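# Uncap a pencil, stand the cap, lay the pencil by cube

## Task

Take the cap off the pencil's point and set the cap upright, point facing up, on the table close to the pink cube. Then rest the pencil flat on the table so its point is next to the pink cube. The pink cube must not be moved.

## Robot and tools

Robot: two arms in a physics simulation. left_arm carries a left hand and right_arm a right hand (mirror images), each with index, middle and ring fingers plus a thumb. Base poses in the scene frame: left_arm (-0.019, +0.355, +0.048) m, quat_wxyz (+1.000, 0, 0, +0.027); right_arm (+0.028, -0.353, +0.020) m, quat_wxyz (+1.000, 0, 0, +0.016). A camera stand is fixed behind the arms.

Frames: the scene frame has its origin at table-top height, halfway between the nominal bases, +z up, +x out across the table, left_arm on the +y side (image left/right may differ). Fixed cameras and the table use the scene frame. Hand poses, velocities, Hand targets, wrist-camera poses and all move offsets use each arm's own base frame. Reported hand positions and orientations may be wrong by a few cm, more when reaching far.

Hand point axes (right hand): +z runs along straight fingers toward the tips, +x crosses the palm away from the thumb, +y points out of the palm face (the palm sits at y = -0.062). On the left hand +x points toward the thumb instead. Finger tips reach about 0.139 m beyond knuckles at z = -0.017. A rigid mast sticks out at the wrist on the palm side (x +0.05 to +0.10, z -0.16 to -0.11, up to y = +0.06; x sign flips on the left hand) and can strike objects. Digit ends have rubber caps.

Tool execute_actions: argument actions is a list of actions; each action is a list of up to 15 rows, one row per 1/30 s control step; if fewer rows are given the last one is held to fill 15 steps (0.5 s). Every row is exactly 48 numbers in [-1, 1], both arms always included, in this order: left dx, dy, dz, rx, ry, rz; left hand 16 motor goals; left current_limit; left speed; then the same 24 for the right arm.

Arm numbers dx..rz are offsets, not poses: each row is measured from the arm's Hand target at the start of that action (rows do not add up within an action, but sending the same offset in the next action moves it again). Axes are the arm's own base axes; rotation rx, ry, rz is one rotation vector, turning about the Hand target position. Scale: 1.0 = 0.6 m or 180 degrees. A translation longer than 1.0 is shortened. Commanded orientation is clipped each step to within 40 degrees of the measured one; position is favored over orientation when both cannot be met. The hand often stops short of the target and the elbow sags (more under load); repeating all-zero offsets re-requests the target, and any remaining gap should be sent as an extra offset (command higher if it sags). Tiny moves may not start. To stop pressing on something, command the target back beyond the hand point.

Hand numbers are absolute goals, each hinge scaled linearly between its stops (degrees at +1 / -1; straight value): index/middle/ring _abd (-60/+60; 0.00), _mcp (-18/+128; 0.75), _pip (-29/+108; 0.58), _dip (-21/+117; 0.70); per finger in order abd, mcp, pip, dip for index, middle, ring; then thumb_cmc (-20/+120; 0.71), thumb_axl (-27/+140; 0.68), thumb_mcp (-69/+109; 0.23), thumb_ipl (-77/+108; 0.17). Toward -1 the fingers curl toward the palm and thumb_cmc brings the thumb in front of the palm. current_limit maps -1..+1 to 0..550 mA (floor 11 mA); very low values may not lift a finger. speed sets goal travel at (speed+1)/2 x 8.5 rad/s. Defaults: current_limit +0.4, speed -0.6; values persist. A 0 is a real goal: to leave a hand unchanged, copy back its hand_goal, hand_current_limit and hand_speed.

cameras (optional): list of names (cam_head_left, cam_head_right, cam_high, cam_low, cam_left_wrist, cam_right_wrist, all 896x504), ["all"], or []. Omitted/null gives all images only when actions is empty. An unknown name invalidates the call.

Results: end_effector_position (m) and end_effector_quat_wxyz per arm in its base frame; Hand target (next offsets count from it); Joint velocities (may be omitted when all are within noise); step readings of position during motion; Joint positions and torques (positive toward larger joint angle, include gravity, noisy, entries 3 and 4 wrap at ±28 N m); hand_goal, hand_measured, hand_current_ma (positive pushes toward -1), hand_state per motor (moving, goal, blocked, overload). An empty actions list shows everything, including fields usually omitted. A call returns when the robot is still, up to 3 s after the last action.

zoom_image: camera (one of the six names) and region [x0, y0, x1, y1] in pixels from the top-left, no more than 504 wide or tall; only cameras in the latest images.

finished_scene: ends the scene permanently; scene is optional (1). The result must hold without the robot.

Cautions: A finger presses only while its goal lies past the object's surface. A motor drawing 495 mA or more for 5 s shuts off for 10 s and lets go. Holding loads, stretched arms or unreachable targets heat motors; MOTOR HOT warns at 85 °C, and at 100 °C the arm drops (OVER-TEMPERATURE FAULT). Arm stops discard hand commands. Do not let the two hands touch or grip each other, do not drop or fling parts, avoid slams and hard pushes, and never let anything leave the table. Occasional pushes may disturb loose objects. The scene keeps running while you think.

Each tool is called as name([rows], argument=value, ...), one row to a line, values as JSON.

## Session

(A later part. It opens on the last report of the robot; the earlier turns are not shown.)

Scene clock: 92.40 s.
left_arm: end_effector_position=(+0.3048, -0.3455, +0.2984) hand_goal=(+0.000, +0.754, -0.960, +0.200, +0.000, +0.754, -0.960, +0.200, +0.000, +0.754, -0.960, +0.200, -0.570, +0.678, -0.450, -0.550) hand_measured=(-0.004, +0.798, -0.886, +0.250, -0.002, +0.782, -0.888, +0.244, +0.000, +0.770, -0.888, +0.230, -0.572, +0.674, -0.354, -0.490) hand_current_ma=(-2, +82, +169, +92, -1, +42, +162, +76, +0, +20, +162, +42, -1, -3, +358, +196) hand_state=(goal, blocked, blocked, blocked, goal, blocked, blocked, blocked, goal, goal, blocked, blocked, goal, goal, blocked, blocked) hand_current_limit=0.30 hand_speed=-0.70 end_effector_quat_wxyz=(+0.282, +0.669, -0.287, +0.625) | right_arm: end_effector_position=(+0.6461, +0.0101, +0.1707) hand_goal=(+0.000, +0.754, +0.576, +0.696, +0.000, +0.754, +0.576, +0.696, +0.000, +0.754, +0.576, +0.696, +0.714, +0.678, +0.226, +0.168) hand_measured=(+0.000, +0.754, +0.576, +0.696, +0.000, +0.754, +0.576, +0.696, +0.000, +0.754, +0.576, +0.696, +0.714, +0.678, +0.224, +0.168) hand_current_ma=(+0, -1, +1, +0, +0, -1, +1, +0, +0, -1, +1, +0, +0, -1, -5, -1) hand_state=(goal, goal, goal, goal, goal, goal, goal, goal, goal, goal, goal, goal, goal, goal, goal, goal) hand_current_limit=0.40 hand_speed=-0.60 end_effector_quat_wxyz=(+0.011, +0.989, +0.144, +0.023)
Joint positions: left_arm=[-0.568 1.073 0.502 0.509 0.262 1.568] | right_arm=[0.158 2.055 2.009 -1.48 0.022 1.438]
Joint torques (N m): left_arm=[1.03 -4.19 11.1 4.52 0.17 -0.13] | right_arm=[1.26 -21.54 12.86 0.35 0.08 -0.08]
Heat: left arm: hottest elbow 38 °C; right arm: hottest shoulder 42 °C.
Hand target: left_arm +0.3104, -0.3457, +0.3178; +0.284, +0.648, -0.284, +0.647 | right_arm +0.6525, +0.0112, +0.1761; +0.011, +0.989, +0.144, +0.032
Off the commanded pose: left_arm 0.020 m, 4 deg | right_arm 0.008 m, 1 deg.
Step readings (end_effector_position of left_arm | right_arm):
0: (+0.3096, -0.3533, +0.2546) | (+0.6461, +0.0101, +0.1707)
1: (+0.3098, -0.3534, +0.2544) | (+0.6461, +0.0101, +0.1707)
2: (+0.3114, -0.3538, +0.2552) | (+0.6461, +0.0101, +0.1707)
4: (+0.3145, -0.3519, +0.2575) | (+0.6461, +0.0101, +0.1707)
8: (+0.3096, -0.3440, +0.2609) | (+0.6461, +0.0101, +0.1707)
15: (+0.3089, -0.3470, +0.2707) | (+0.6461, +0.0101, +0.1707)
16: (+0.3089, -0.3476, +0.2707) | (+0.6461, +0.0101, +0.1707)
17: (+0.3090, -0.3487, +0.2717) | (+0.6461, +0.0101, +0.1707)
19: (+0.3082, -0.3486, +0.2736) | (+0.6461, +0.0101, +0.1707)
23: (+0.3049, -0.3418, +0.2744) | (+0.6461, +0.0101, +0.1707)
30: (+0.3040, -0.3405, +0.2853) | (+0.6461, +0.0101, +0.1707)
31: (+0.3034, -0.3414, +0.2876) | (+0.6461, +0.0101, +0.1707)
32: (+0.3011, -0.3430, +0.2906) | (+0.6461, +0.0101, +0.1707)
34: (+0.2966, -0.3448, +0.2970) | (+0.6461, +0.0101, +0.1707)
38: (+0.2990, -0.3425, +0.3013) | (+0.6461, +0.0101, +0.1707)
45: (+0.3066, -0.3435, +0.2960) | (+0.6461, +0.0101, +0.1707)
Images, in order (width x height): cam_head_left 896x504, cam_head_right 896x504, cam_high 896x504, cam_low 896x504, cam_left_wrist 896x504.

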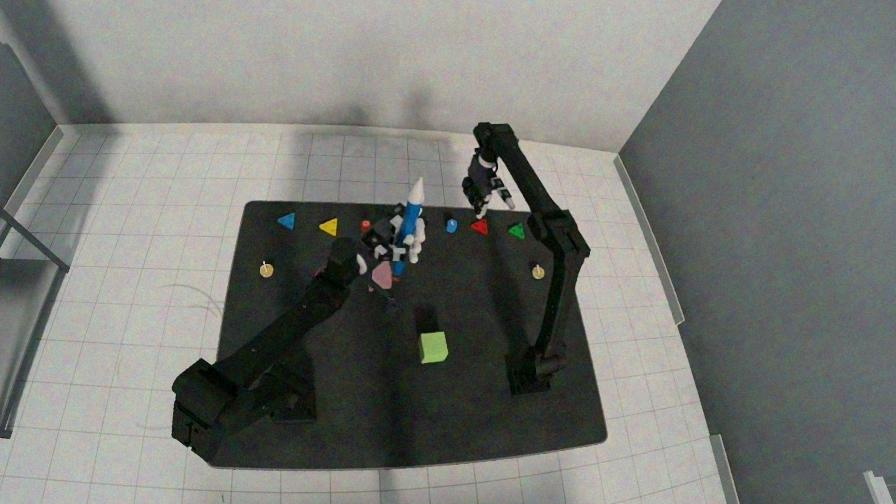

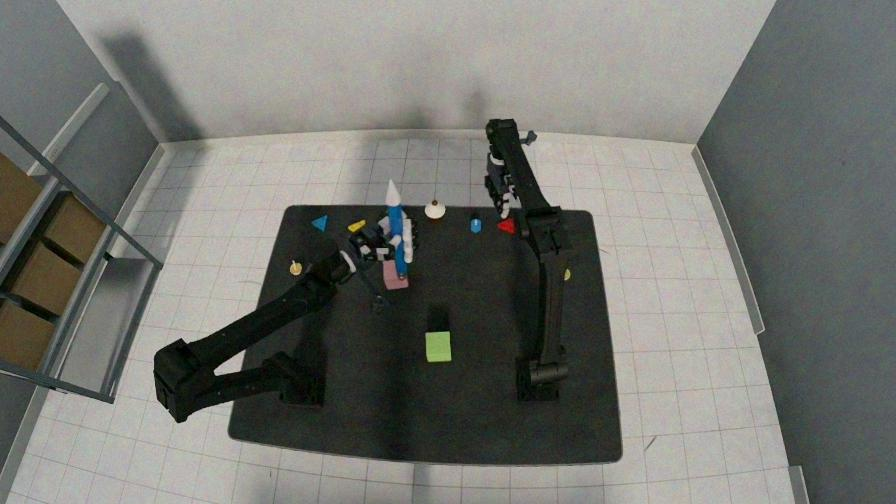

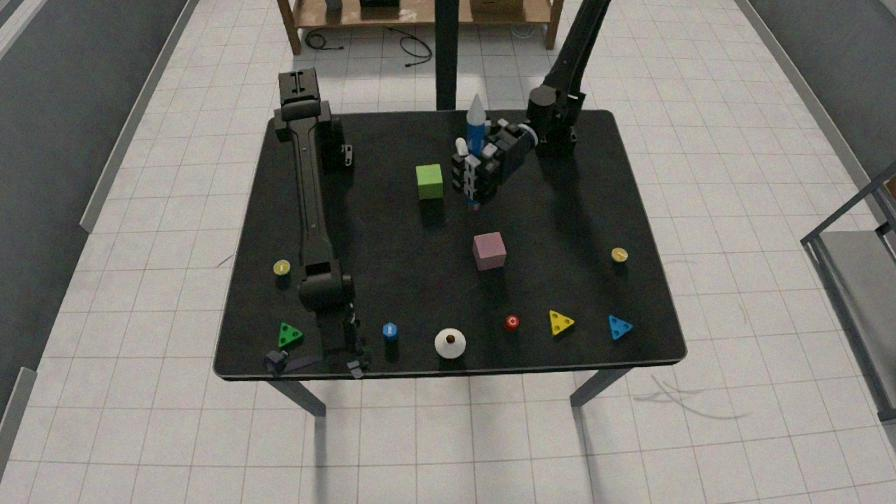

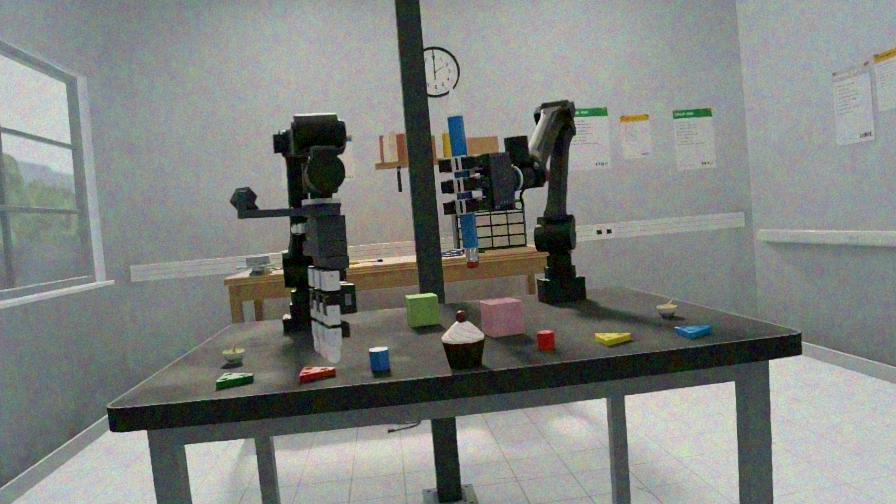

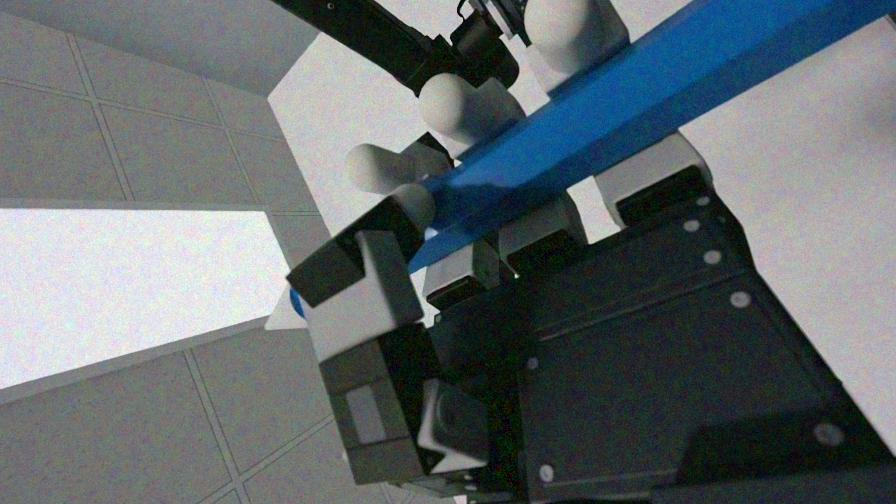

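zoom_image(camera="cam_head_right", region=[340, 170, 450, 300])

zoom_image(camera="cam_low", region=[400, 80, 560, 280])

zoom_image(camera="cam_high", region=[420, 80, 560, 230])

Scaled by 3.877.

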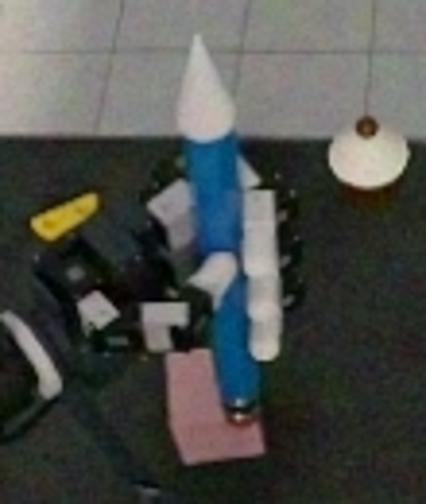

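Scaled by 2.520.

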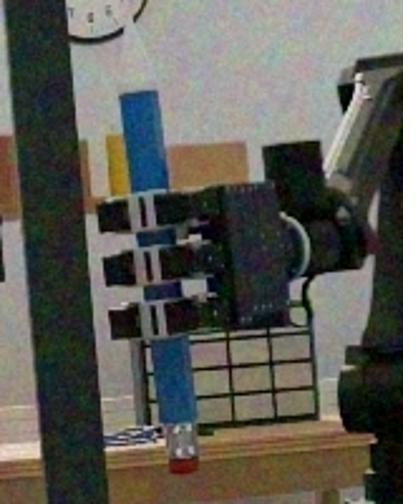

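Scaled by 3.360.

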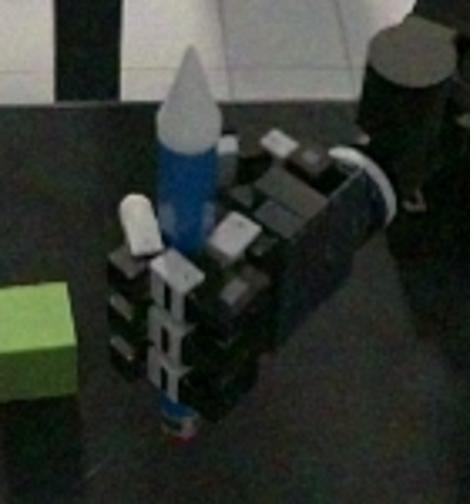

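execute_actions([
  [[0.067,0,0,-0.0223,-0.0419,0,0,0.754,-0.96,0.2,0,0.754,-0.96,0.2,0,0.754,-0.96,0.2,-0.571,0.678,-0.45,-0.55,0.3,-0.7,-0.1,0,0.15,0.0575,-0.0908,0.0362,0,0.754,0.576,0.696,0,0.89,0.576,0.696,0,0.89,0.576,0.696,0.714,0.678,0.226,0.168,0.4,-0.6]],
  [[0.067,0,-0.05,0,0,0,0,0.754,-0.96,0.2,0,0.754,-0.96,0.2,0,0.754,-0.96,0.2,-0.571,0.678,-0.45,-0.55,0.3,-0.7,-0.117,0.05,0.133,0.0575,-0.0908,0.0362,0,0.754,0.576,0.696,0,0.89,0.576,0.696,0,0.89,0.576,0.696,-0.514,0.678,0.226,0.168,0.4,-0.6]],
  [[0,0,0,0,0,0,0,0.754,-0.96,0.2,0,0.754,-0.96,0.2,0,0.754,-0.96,0.2,-0.571,0.678,-0.45,-0.55,0.3,-0.7,-0.117,0.083,0.117,0.0575,-0.0908,0.0362,0,0.754,0.576,0.696,0,0.89,0.576,0.696,0,0.89,0.576,0.696,-0.514,0.678,0.226,0.168,0.4,-0.6]],
], cameras=["cam_head_left","cam_head_right","cam_high","cam_low"])

Scene clock: 109.23 s.
left_arm: end_effector_position=(+0.3789, -0.3392, +0.2478) hand_goal=(+0.000, +0.754, -0.960, +0.200, +0.000, +0.754, -0.960, +0.200, +0.000, +0.754, -0.960, +0.200, -0.570, +0.678, -0.450, -0.550) hand_measured=(-0.004, +0.798, -0.886, +0.250, -0.002, +0.782, -0.888, +0.242, -0.002, +0.770, -0.888, +0.230, -0.572, +0.674, -0.354, -0.490) hand_current_ma=(-2, +82, +169, +92, -1, +42, +162, +74, +0, +19, +162, +42, -1, -3, +358, +194) hand_state=(goal, blocked, blocked, blocked, goal, blocked, blocked, blocked, goal, goal, blocked, blocked, goal, goal, blocked, blocked) hand_current_limit=0.30 hand_speed=-0.70 end_effector_quat_wxyz=(+0.280, +0.630, -0.286, +0.666) | right_arm: end_effector_position=(+0.4471, +0.0855, +0.4254) hand_goal=(+0.000, +0.754, +0.576, +0.696, +0.000, +0.890, +0.576, +0.696, +0.000, +0.890, +0.576, +0.696, -0.514, +0.678, +0.226, +0.168) hand_measured=(+0.002, +0.752, +0.576, +0.696, +0.002, +0.886, +0.576, +0.696, +0.002, +0.886, +0.576, +0.696, -0.498, +0.678, +0.222, +0.168) hand_current_ma=(+2, -4, +1, +0, +2, -8, +1, +0, +2, -9, +1, +0, +42, -1, -9, -1) hand_state=(goal, goal, goal, goal, goal, goal, goal, goal, goal, goal, goal, goal, goal, goal, goal, goal) hand_current_limit=0.40 hand_speed=-0.60 end_effector_quat_wxyz=(-0.188, +0.815, +0.274, +0.474)
Joint positions: left_arm=[-0.443 1.457 0.563 0.942 0.382 1.581] | right_arm=[0.206 0.958 1.202 -0.801 -0.431 1.371]
Joint torques (N m): left_arm=[0.85 -8.88 12.37 3.96 0.14 -0.33] | right_arm=[2.08 -5.07 11.59 2.85 -0.16 -0.07]
Heat: left arm: hottest elbow 39 °C; right arm: hottest shoulder 42 °C.
Hand target: left_arm +0.3908, -0.3456, +0.2879; +0.287, +0.593, -0.279, +0.698 | right_arm +0.4522, +0.0910, +0.4159; -0.193, +0.817, +0.272, +0.470
Off the commanded pose: left_arm 0.042 m, 6 deg | right_arm 0.012 m, 1 deg.
Step readings (end_effector_position of left_arm | right_arm):
0: (+0.3048, -0.3455, +0.2985) | (+0.6461, +0.0101, +0.1707)
1: (+0.3047, -0.3455, +0.2987) | (+0.6460, +0.0109, +0.1704)
2: (+0.3049, -0.3455, +0.3002) | (+0.6442, +0.0133, +0.1695)
4: (+0.3098, -0.3449, +0.3008) | (+0.6318, +0.0187, +0.1673)
8: (+0.3310, -0.3398, +0.2840) | (+0.5968, +0.0207, +0.1979)
15: (+0.3405, -0.3389, +0.2720) | (+0.5882, +0.0174, +0.3000)
16: (+0.3398, -0.3390, +0.2738) | (+0.5876, +0.0176, +0.3060)
17: (+0.3396, -0.3391, +0.2754) | (+0.5861, +0.0220, +0.3086)
19: (+0.3435, -0.3405, +0.2758) | (+0.5723, +0.0297, +0.3043)
23: (+0.3689, -0.3412, +0.2602) | (+0.5328, +0.0367, +0.3069)
30: (+0.3788, -0.3389, +0.2443) | (+0.5186, +0.0392, +0.3633)
31: (+0.3786, -0.3389, +0.2452) | (+0.5180, +0.0401, +0.3662)
32: (+0.3787, -0.3390, +0.2462) | (+0.5172, +0.0450, +0.3680)
34: (+0.3789, -0.3391, +0.2472) | (+0.5070, +0.0562, +0.3663)
38: (+0.3789, -0.3392, +0.2478) | (+0.4703, +0.0765, +0.3796)
45: (+0.3789, -0.3392, +0.2478) | (+0.4457, +0.0857, +0.4399)
Images, in order (width x height): cam_head_left 896x504, cam_head_right 896x504, cam_high 896x504, cam_low 896x504.

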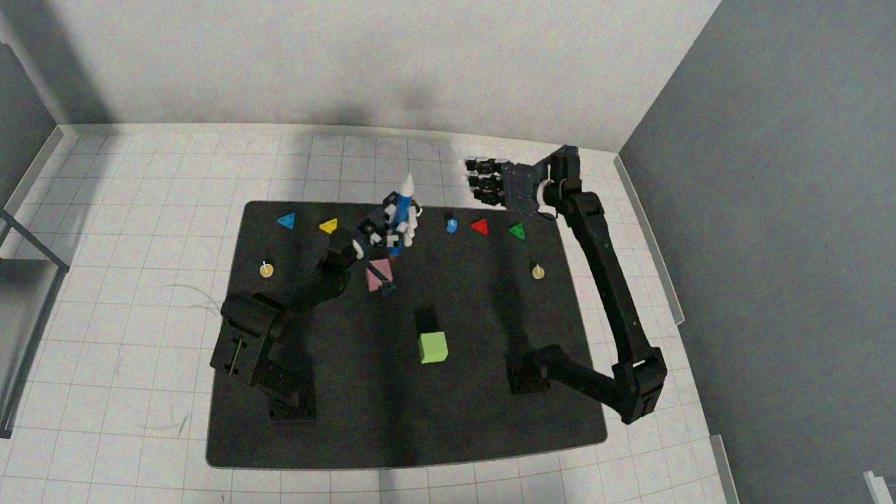

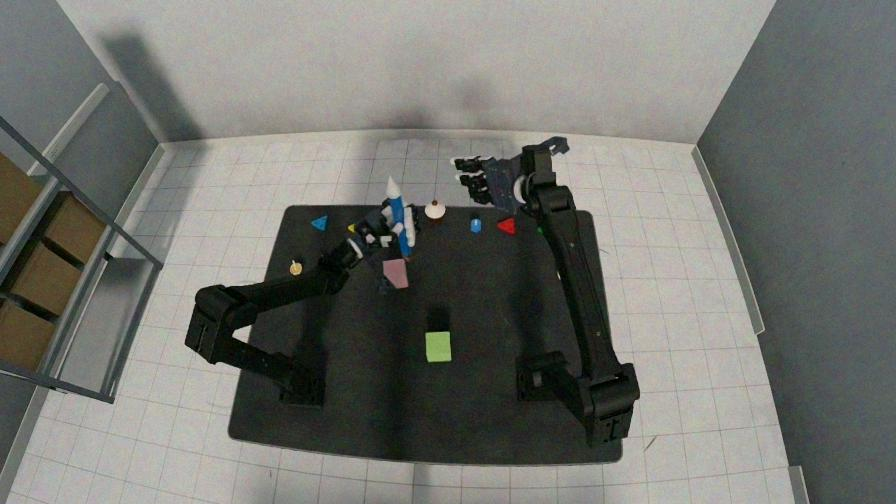

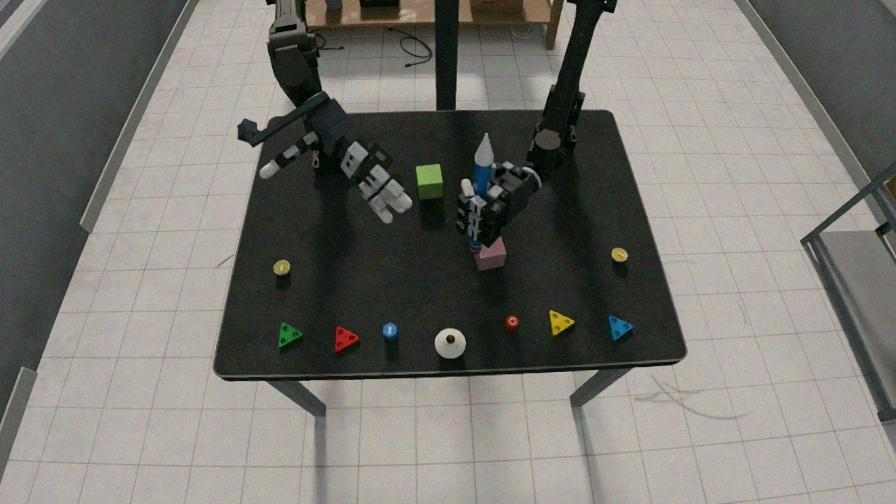

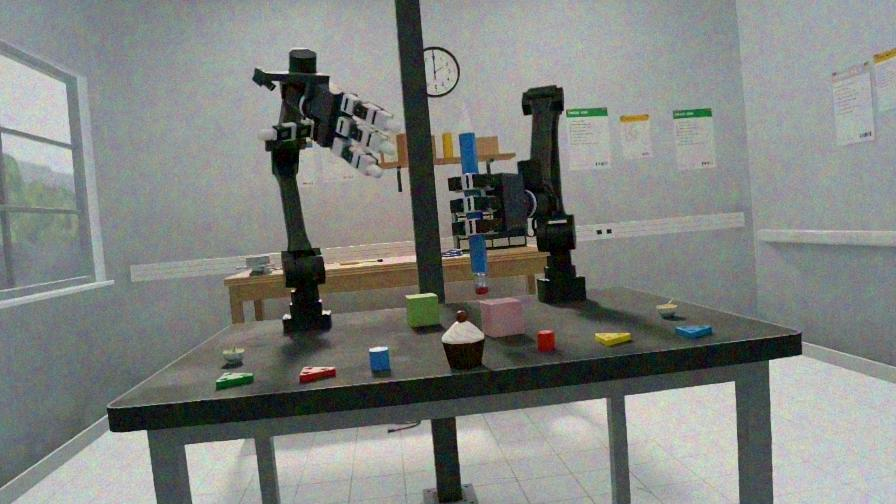

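execute_actions([
  [[0,0,0.06,-0.005,-0.01,0,0,0.754,-0.96,0.2,0,0.754,-0.96,0.2,0,0.754,-0.96,0.2,-0.571,0.678,-0.45,-0.55,0.3,-0.7,-0.1,0.117,0.1,0.0575,-0.0908,0.0362,0,0.754,0.576,0.696,0,0.89,0.576,0.696,0,0.89,0.576,0.696,-0.514,0.678,0.226,0.168,0.4,-0.6]],
  [[0,0,0.0,0,0,0,0,0.754,-0.96,0.2,0,0.754,-0.96,0.2,0,0.754,-0.96,0.2,-0.571,0.678,-0.45,-0.55,0.3,-0.7,-0.1,0.117,0.057,0,0,0,0,0.754,0.576,0.696,0,0.89,0.576,0.696,0,0.89,0.576,0.696,-0.514,0.678,0.226,0.168,0.4,-0.6]],
], cameras=["all"])

zoom_image(camera="cam_head_right", region=[350, 130, 550, 300])

zoom_image(camera="cam_low", region=[300, 50, 560, 300])

zoom_image(camera="cam_high", region=[360, 60, 560, 270])

Scene clock: 111.87 s.
left_arm: end_effector_position=(+0.3815, -0.3404, +0.2869) hand_goal=(+0.000, +0.754, -0.960, +0.200, +0.000, +0.754, -0.960, +0.200, +0.000, +0.754, -0.960, +0.200, -0.570, +0.678, -0.450, -0.550) hand_measured=(-0.004, +0.798, -0.886, +0.250, -0.002, +0.782, -0.888, +0.242, -0.002, +0.770, -0.888, +0.230, -0.572, +0.674, -0.354, -0.490) hand_current_ma=(-2, +82, +169, +92, -1, +42, +162, +74, +0, +19, +162, +42, -1, -3, +358, +194) hand_state=(goal, blocked, blocked, blocked, goal, blocked, blocked, blocked, goal, goal, blocked, blocked, goal, goal, blocked, blocked) hand_current_limit=0.30 hand_speed=-0.70 end_effector_quat_wxyz=(+0.281, +0.606, -0.284, +0.688) | right_arm: end_effector_position=(+0.3336, +0.2270, +0.4838) hand_goal=(+0.000, +0.754, +0.576, +0.696, +0.000, +0.890, +0.576, +0.696, +0.000, +0.890, +0.576, +0.696, -0.514, +0.678, +0.226, +0.168) hand_measured=(+0.002, +0.754, +0.576, +0.696, +0.002, +0.890, +0.576, +0.696, +0.002, +0.890, +0.576, +0.696, -0.498, +0.678, +0.224, +0.168) hand_current_ma=(+3, +1, +1, +0, +2, +0, +1, +0, +3, +0, +0, +0, +42, -1, -5, -1) hand_state=(goal, goal, goal, goal, goal, goal, goal, goal, goal, goal, goal, goal, goal, goal, goal, goal) hand_current_limit=0.40 hand_speed=-0.60 end_effector_quat_wxyz=(-0.241, +0.714, +0.305, +0.583)
Joint positions: left_arm=[-0.443 1.398 0.602 0.908 0.382 1.58] | right_arm=[0.823 0.758 1.065 -0.513 0.027 1.564]
Joint torques (N m): left_arm=[1.44 -8.41 12.71 2.3 0.03 -0.39] | right_arm=[2.08 -1.67 17.94 2 0.13 -0.07]
Heat: left arm: hottest elbow 40 °C; right arm: hottest shoulder 42 °C.
Hand target: left_arm +0.3908, -0.3456, +0.3237; +0.288, +0.580, -0.278, +0.709 | right_arm +0.3321, +0.2313, +0.5103; -0.251, +0.705, +0.299, +0.592
Off the commanded pose: left_arm 0.038 m, 4 deg | right_arm 0.027 m, 2 deg.
Step readings (end_effector_position of left_arm | right_arm):
0: (+0.3789, -0.3392, +0.2478) | (+0.4471, +0.0855, +0.4254)
1: (+0.3789, -0.3392, +0.2478) | (+0.4471, +0.0859, +0.4253)
2: (+0.3792, -0.3393, +0.2485) | (+0.4473, +0.0891, +0.4265)
4: (+0.3796, -0.3395, +0.2515) | (+0.4419, +0.1057, +0.4304)
8: (+0.3794, -0.3394, +0.2687) | (+0.4090, +0.1441, +0.4490)
15: (+0.3813, -0.3403, +0.2881) | (+0.3851, +0.1532, +0.4978)
16: (+0.3813, -0.3403, +0.2879) | (+0.3854, +0.1526, +0.4984)
17: (+0.3814, -0.3403, +0.2876) | (+0.3852, +0.1515, +0.4981)
19: (+0.3815, -0.3404, +0.2871) | (+0.3777, +0.1624, +0.4956)
23: (+0.3815, -0.3404, +0.2869) | (+0.3458, +0.2128, +0.4902)
30: (+0.3815, -0.3404, +0.2869) | (+0.3317, +0.2259, +0.4876)

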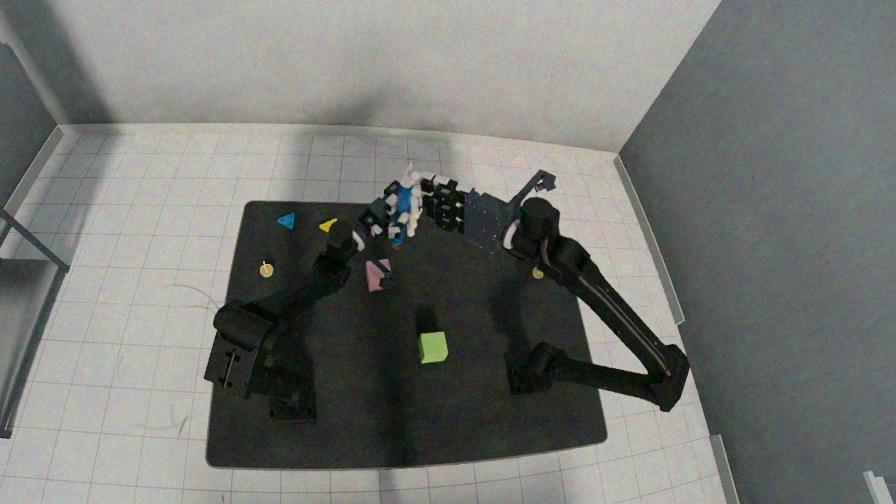

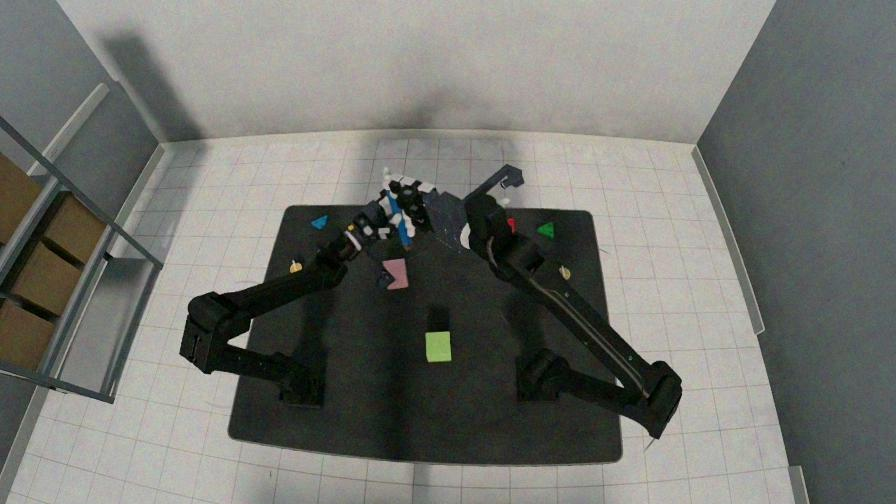

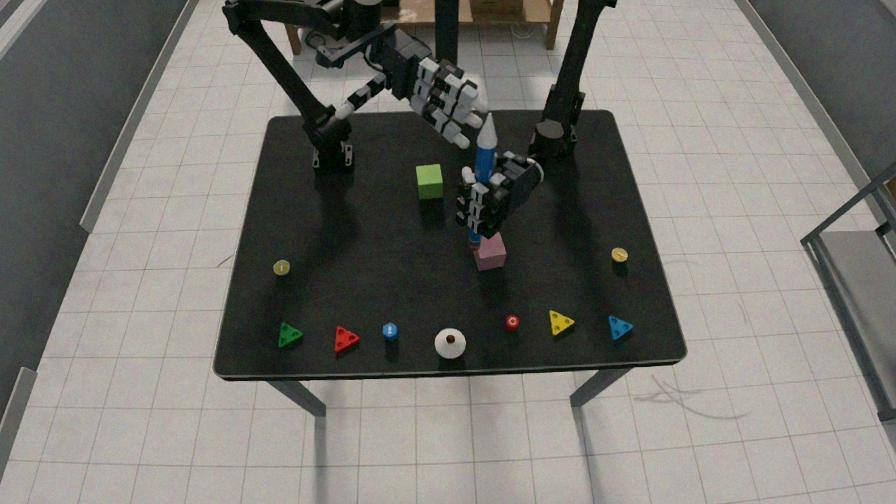

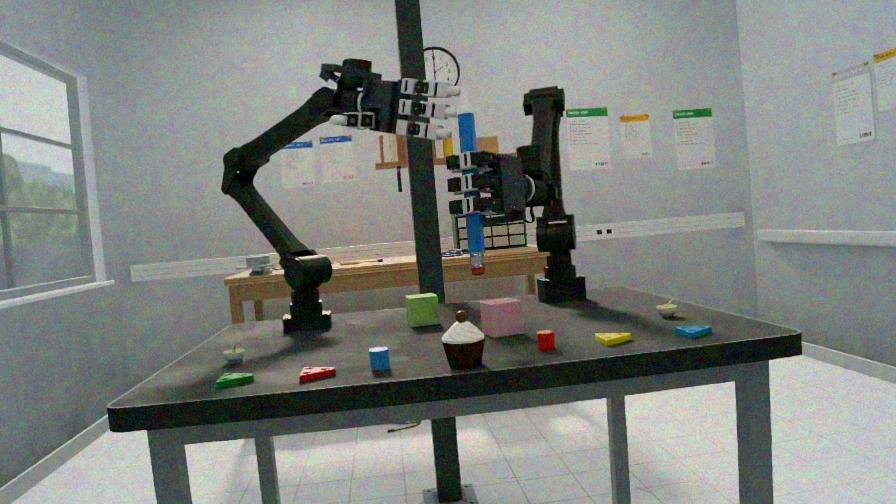

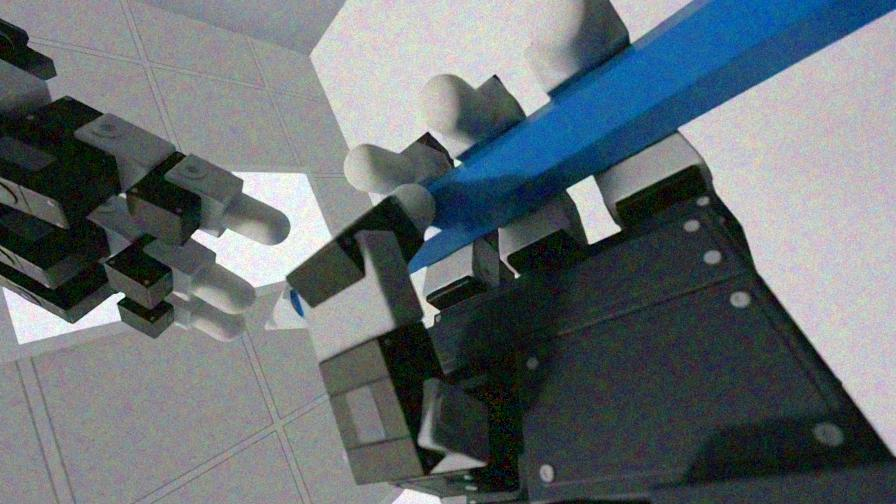

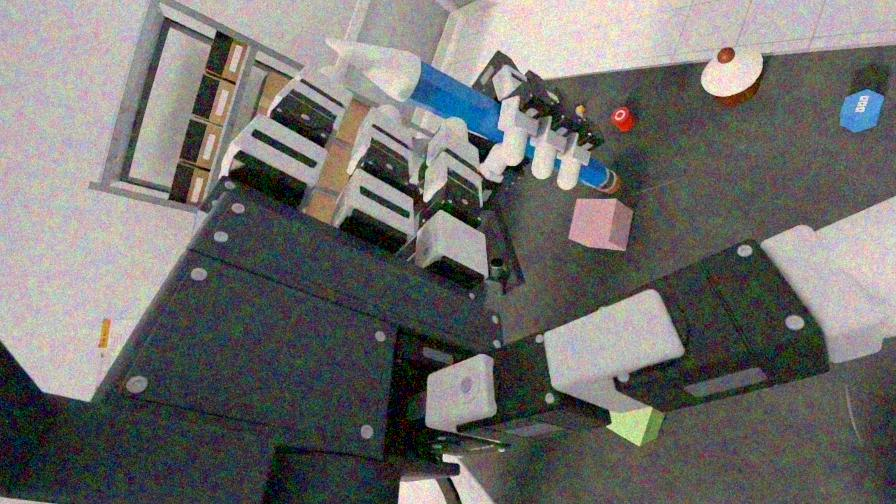

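Scaled by 2.520.

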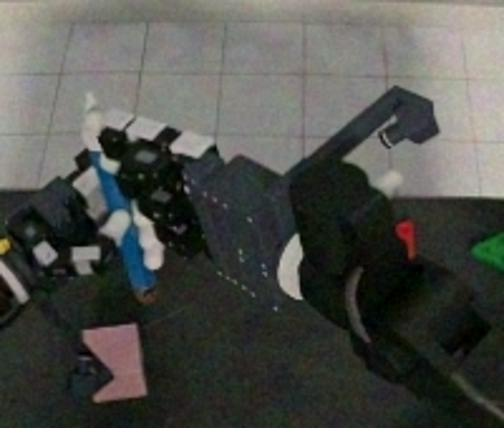

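Scaled by 1.938.

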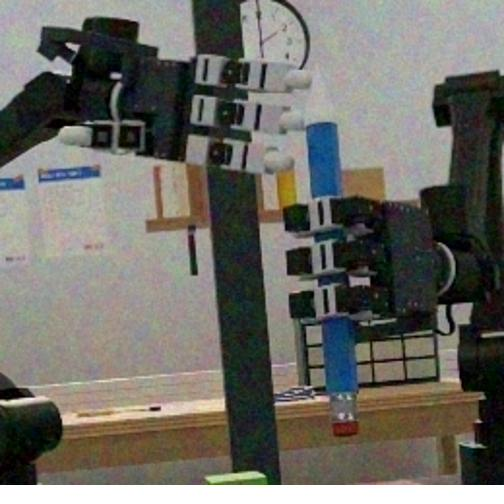

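Scaled by 2.400.

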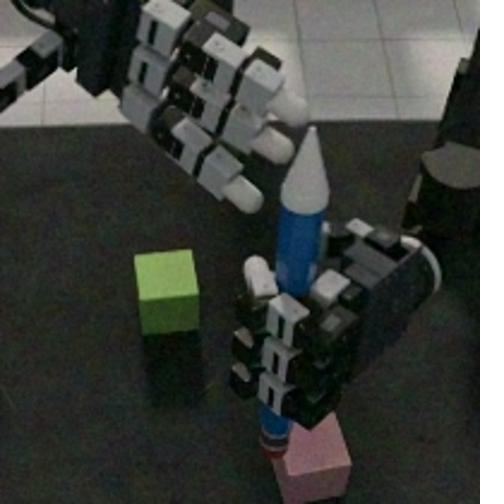

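execute_actions([
  [[0,0,0,0,0,0,0,0.754,-0.96,0.2,0,0.754,-0.96,0.2,0,0.754,-0.96,0.2,-0.571,0.678,-0.45,-0.55,0.3,-0.7,-0.042,0.0405,0.067,0,0,0,0,0.754,0.576,0.696,0,0.89,0.576,0.696,0,0.89,0.576,0.696,-0.514,0.678,0.226,0.168,0.4,-0.6]],
], cameras=["all"])

zoom_image(camera="cam_low", region=[380, 50, 540, 210])

zoom_image(camera="cam_high", region=[400, 60, 540, 200])

Scene clock: 116.20 s.
left_arm: end_effector_position=(+0.3815, -0.3404, +0.2869) hand_goal=(+0.000, +0.754, -0.960, +0.200, +0.000, +0.754, -0.960, +0.200, +0.000, +0.754, -0.960, +0.200, -0.570, +0.678, -0.450, -0.550) hand_measured=(-0.004, +0.798, -0.886, +0.250, -0.002, +0.782, -0.888, +0.242, -0.002, +0.770, -0.888, +0.230, -0.572, +0.674, -0.354, -0.490) hand_current_ma=(-2, +82, +169, +92, -1, +42, +162, +74, +0, +19, +162, +42, -1, -3, +358, +194) hand_state=(goal, blocked, blocked, blocked, goal, blocked, blocked, blocked, goal, goal, blocked, blocked, goal, goal, blocked, blocked) hand_current_limit=0.30 hand_speed=-0.70 end_effector_quat_wxyz=(+0.281, +0.606, -0.284, +0.688) | right_arm: end_effector_position=(+0.3095, +0.2534, +0.5201) hand_goal=(+0.000, +0.754, +0.576, +0.696, +0.000, +0.890, +0.576, +0.696, +0.000, +0.890, +0.576, +0.696, -0.514, +0.678, +0.226, +0.168) hand_measured=(+0.002, +0.754, +0.576, +0.696, +0.002, +0.890, +0.576, +0.696, +0.002, +0.890, +0.576, +0.696, -0.498, +0.678, +0.224, +0.168) hand_current_ma=(+4, -1, +1, +0, +3, -1, +1, +0, +4, -2, +0, +0, +42, -1, -5, -1) hand_state=(goal, goal, goal, goal, goal, goal, goal, goal, goal, goal, goal, goal, goal, goal, goal, goal) hand_current_limit=0.40 hand_speed=-0.60 end_effector_quat_wxyz=(-0.237, +0.715, +0.308, +0.581)
Joint positions: left_arm=[-0.443 1.398 0.602 0.908 0.382 1.58] | right_arm=[0.975 0.808 1.19 -0.599 0.176 1.591]
Joint torques (N m): left_arm=[1.9 -9.41 12.9 2.58 0.06 -0.34] | right_arm=[1.96 -2.32 18.45 1.99 0.16 -0.08]
Heat: left arm: hottest elbow 41 °C; right arm: hottest shoulder 41 °C.
Hand target: left_arm +0.3908, -0.3456, +0.3237; +0.288, +0.580, -0.278, +0.709 | right_arm +0.3069, +0.2557, +0.5504; -0.251, +0.705, +0.299, +0.592
Off the commanded pose: left_arm 0.038 m, 4 deg | right_arm 0.031 m, 2 deg.
Step readings (end_effector_position of left_arm | right_arm):
0: (+0.3815, -0.3404, +0.2869) | (+0.3336, +0.2270, +0.4837)
1: (+0.3815, -0.3404, +0.2869) | (+0.3336, +0.2266, +0.4836)
2: (+0.3815, -0.3404, +0.2869) | (+0.3327, +0.2252, +0.4843)
4: (+0.3815, -0.3404, +0.2869) | (+0.3280, +0.2271, +0.4874)
8: (+0.3815, -0.3404, +0.2869) | (+0.3122, +0.2474, +0.5067)
15: (+0.3815, -0.3404, +0.2869) | (+0.3071, +0.2497, +0.5260)

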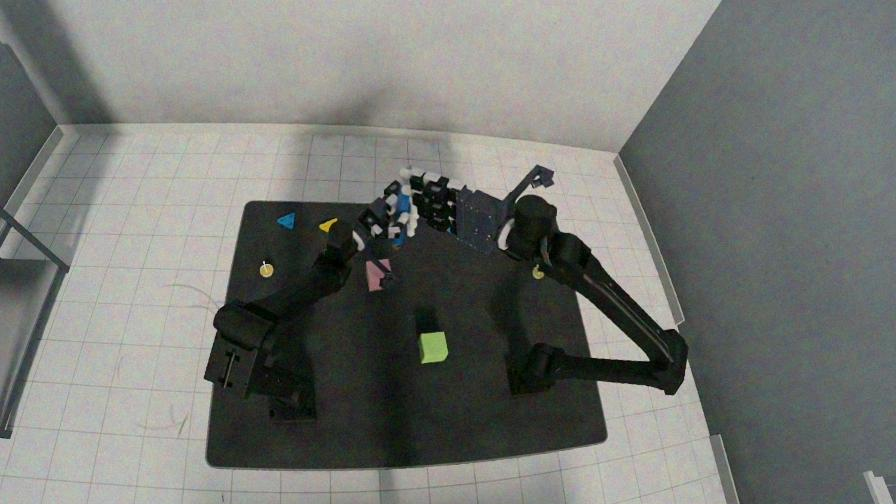

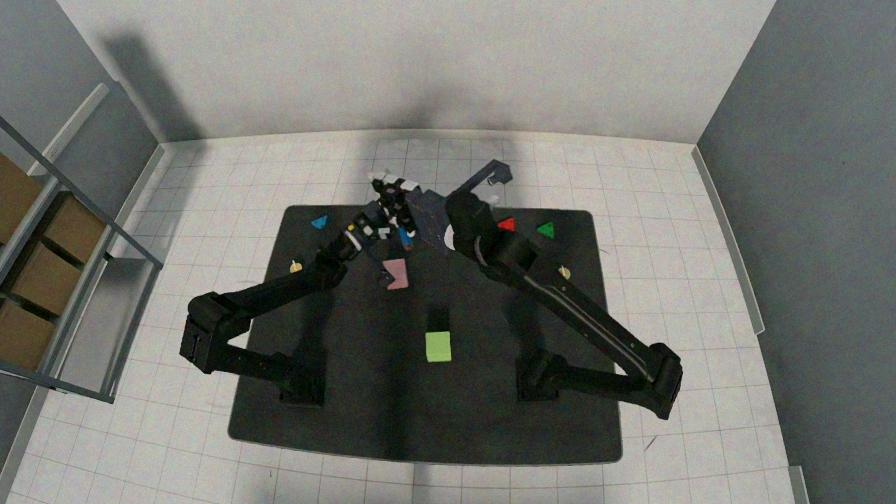

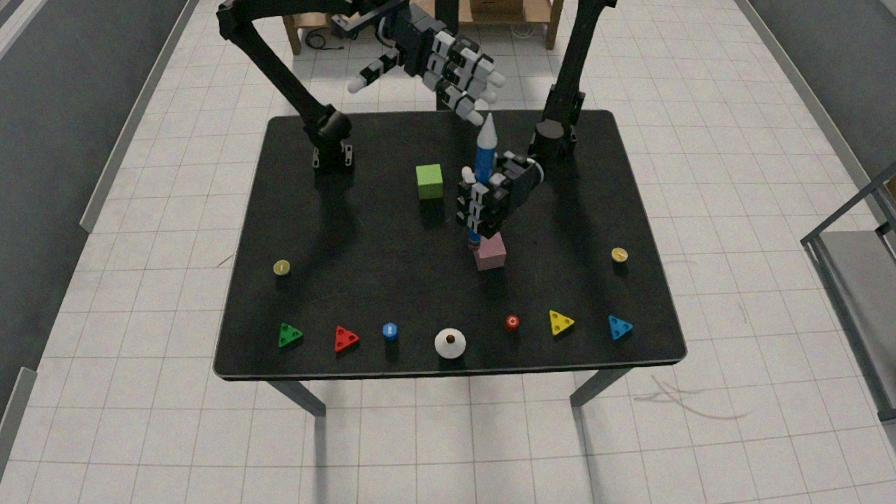

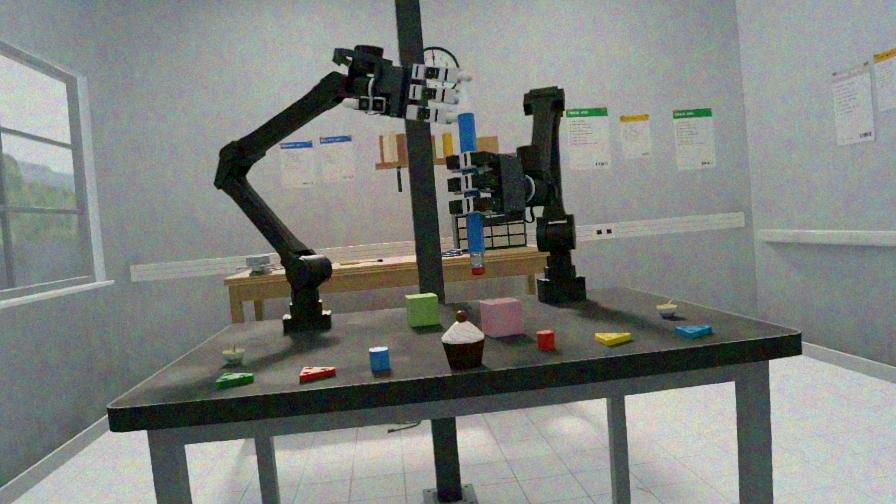

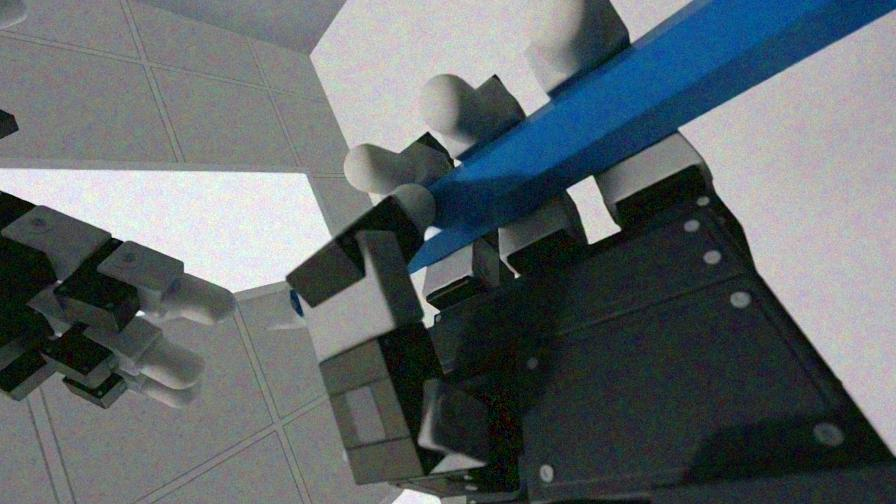

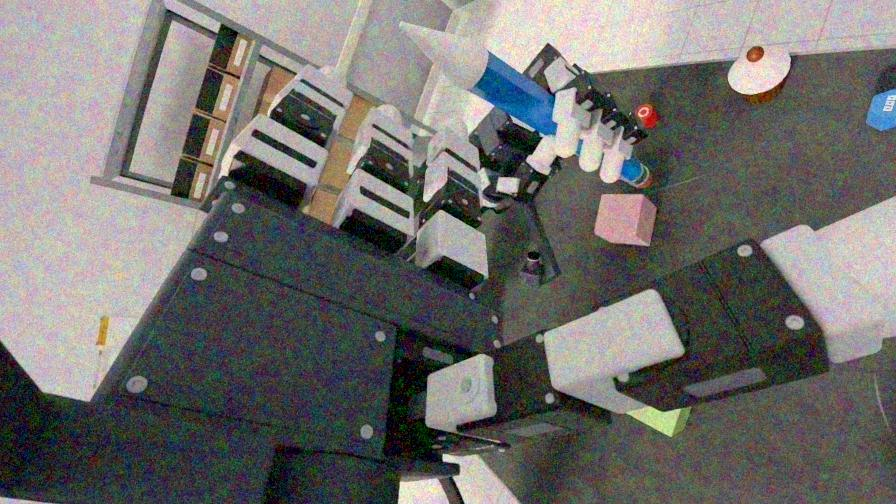

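Scaled by 3.150.

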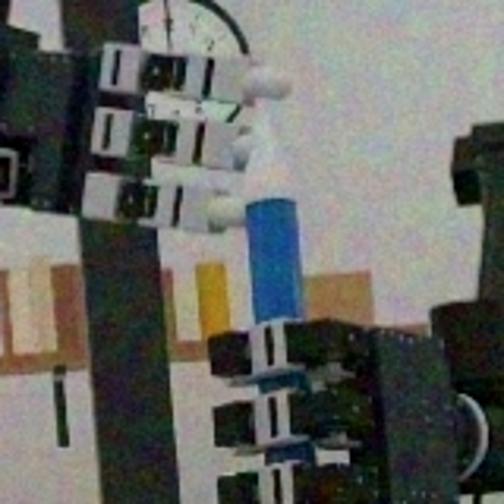

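Scaled by 3.600.

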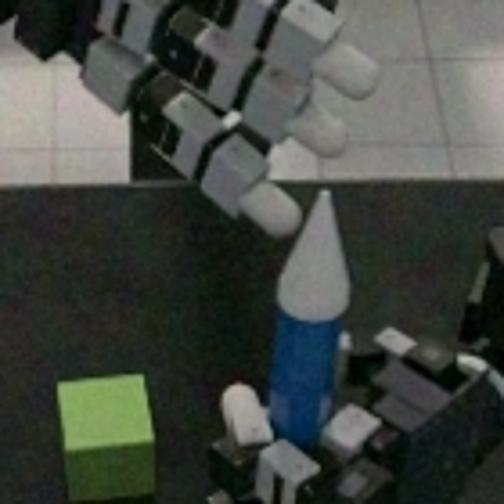

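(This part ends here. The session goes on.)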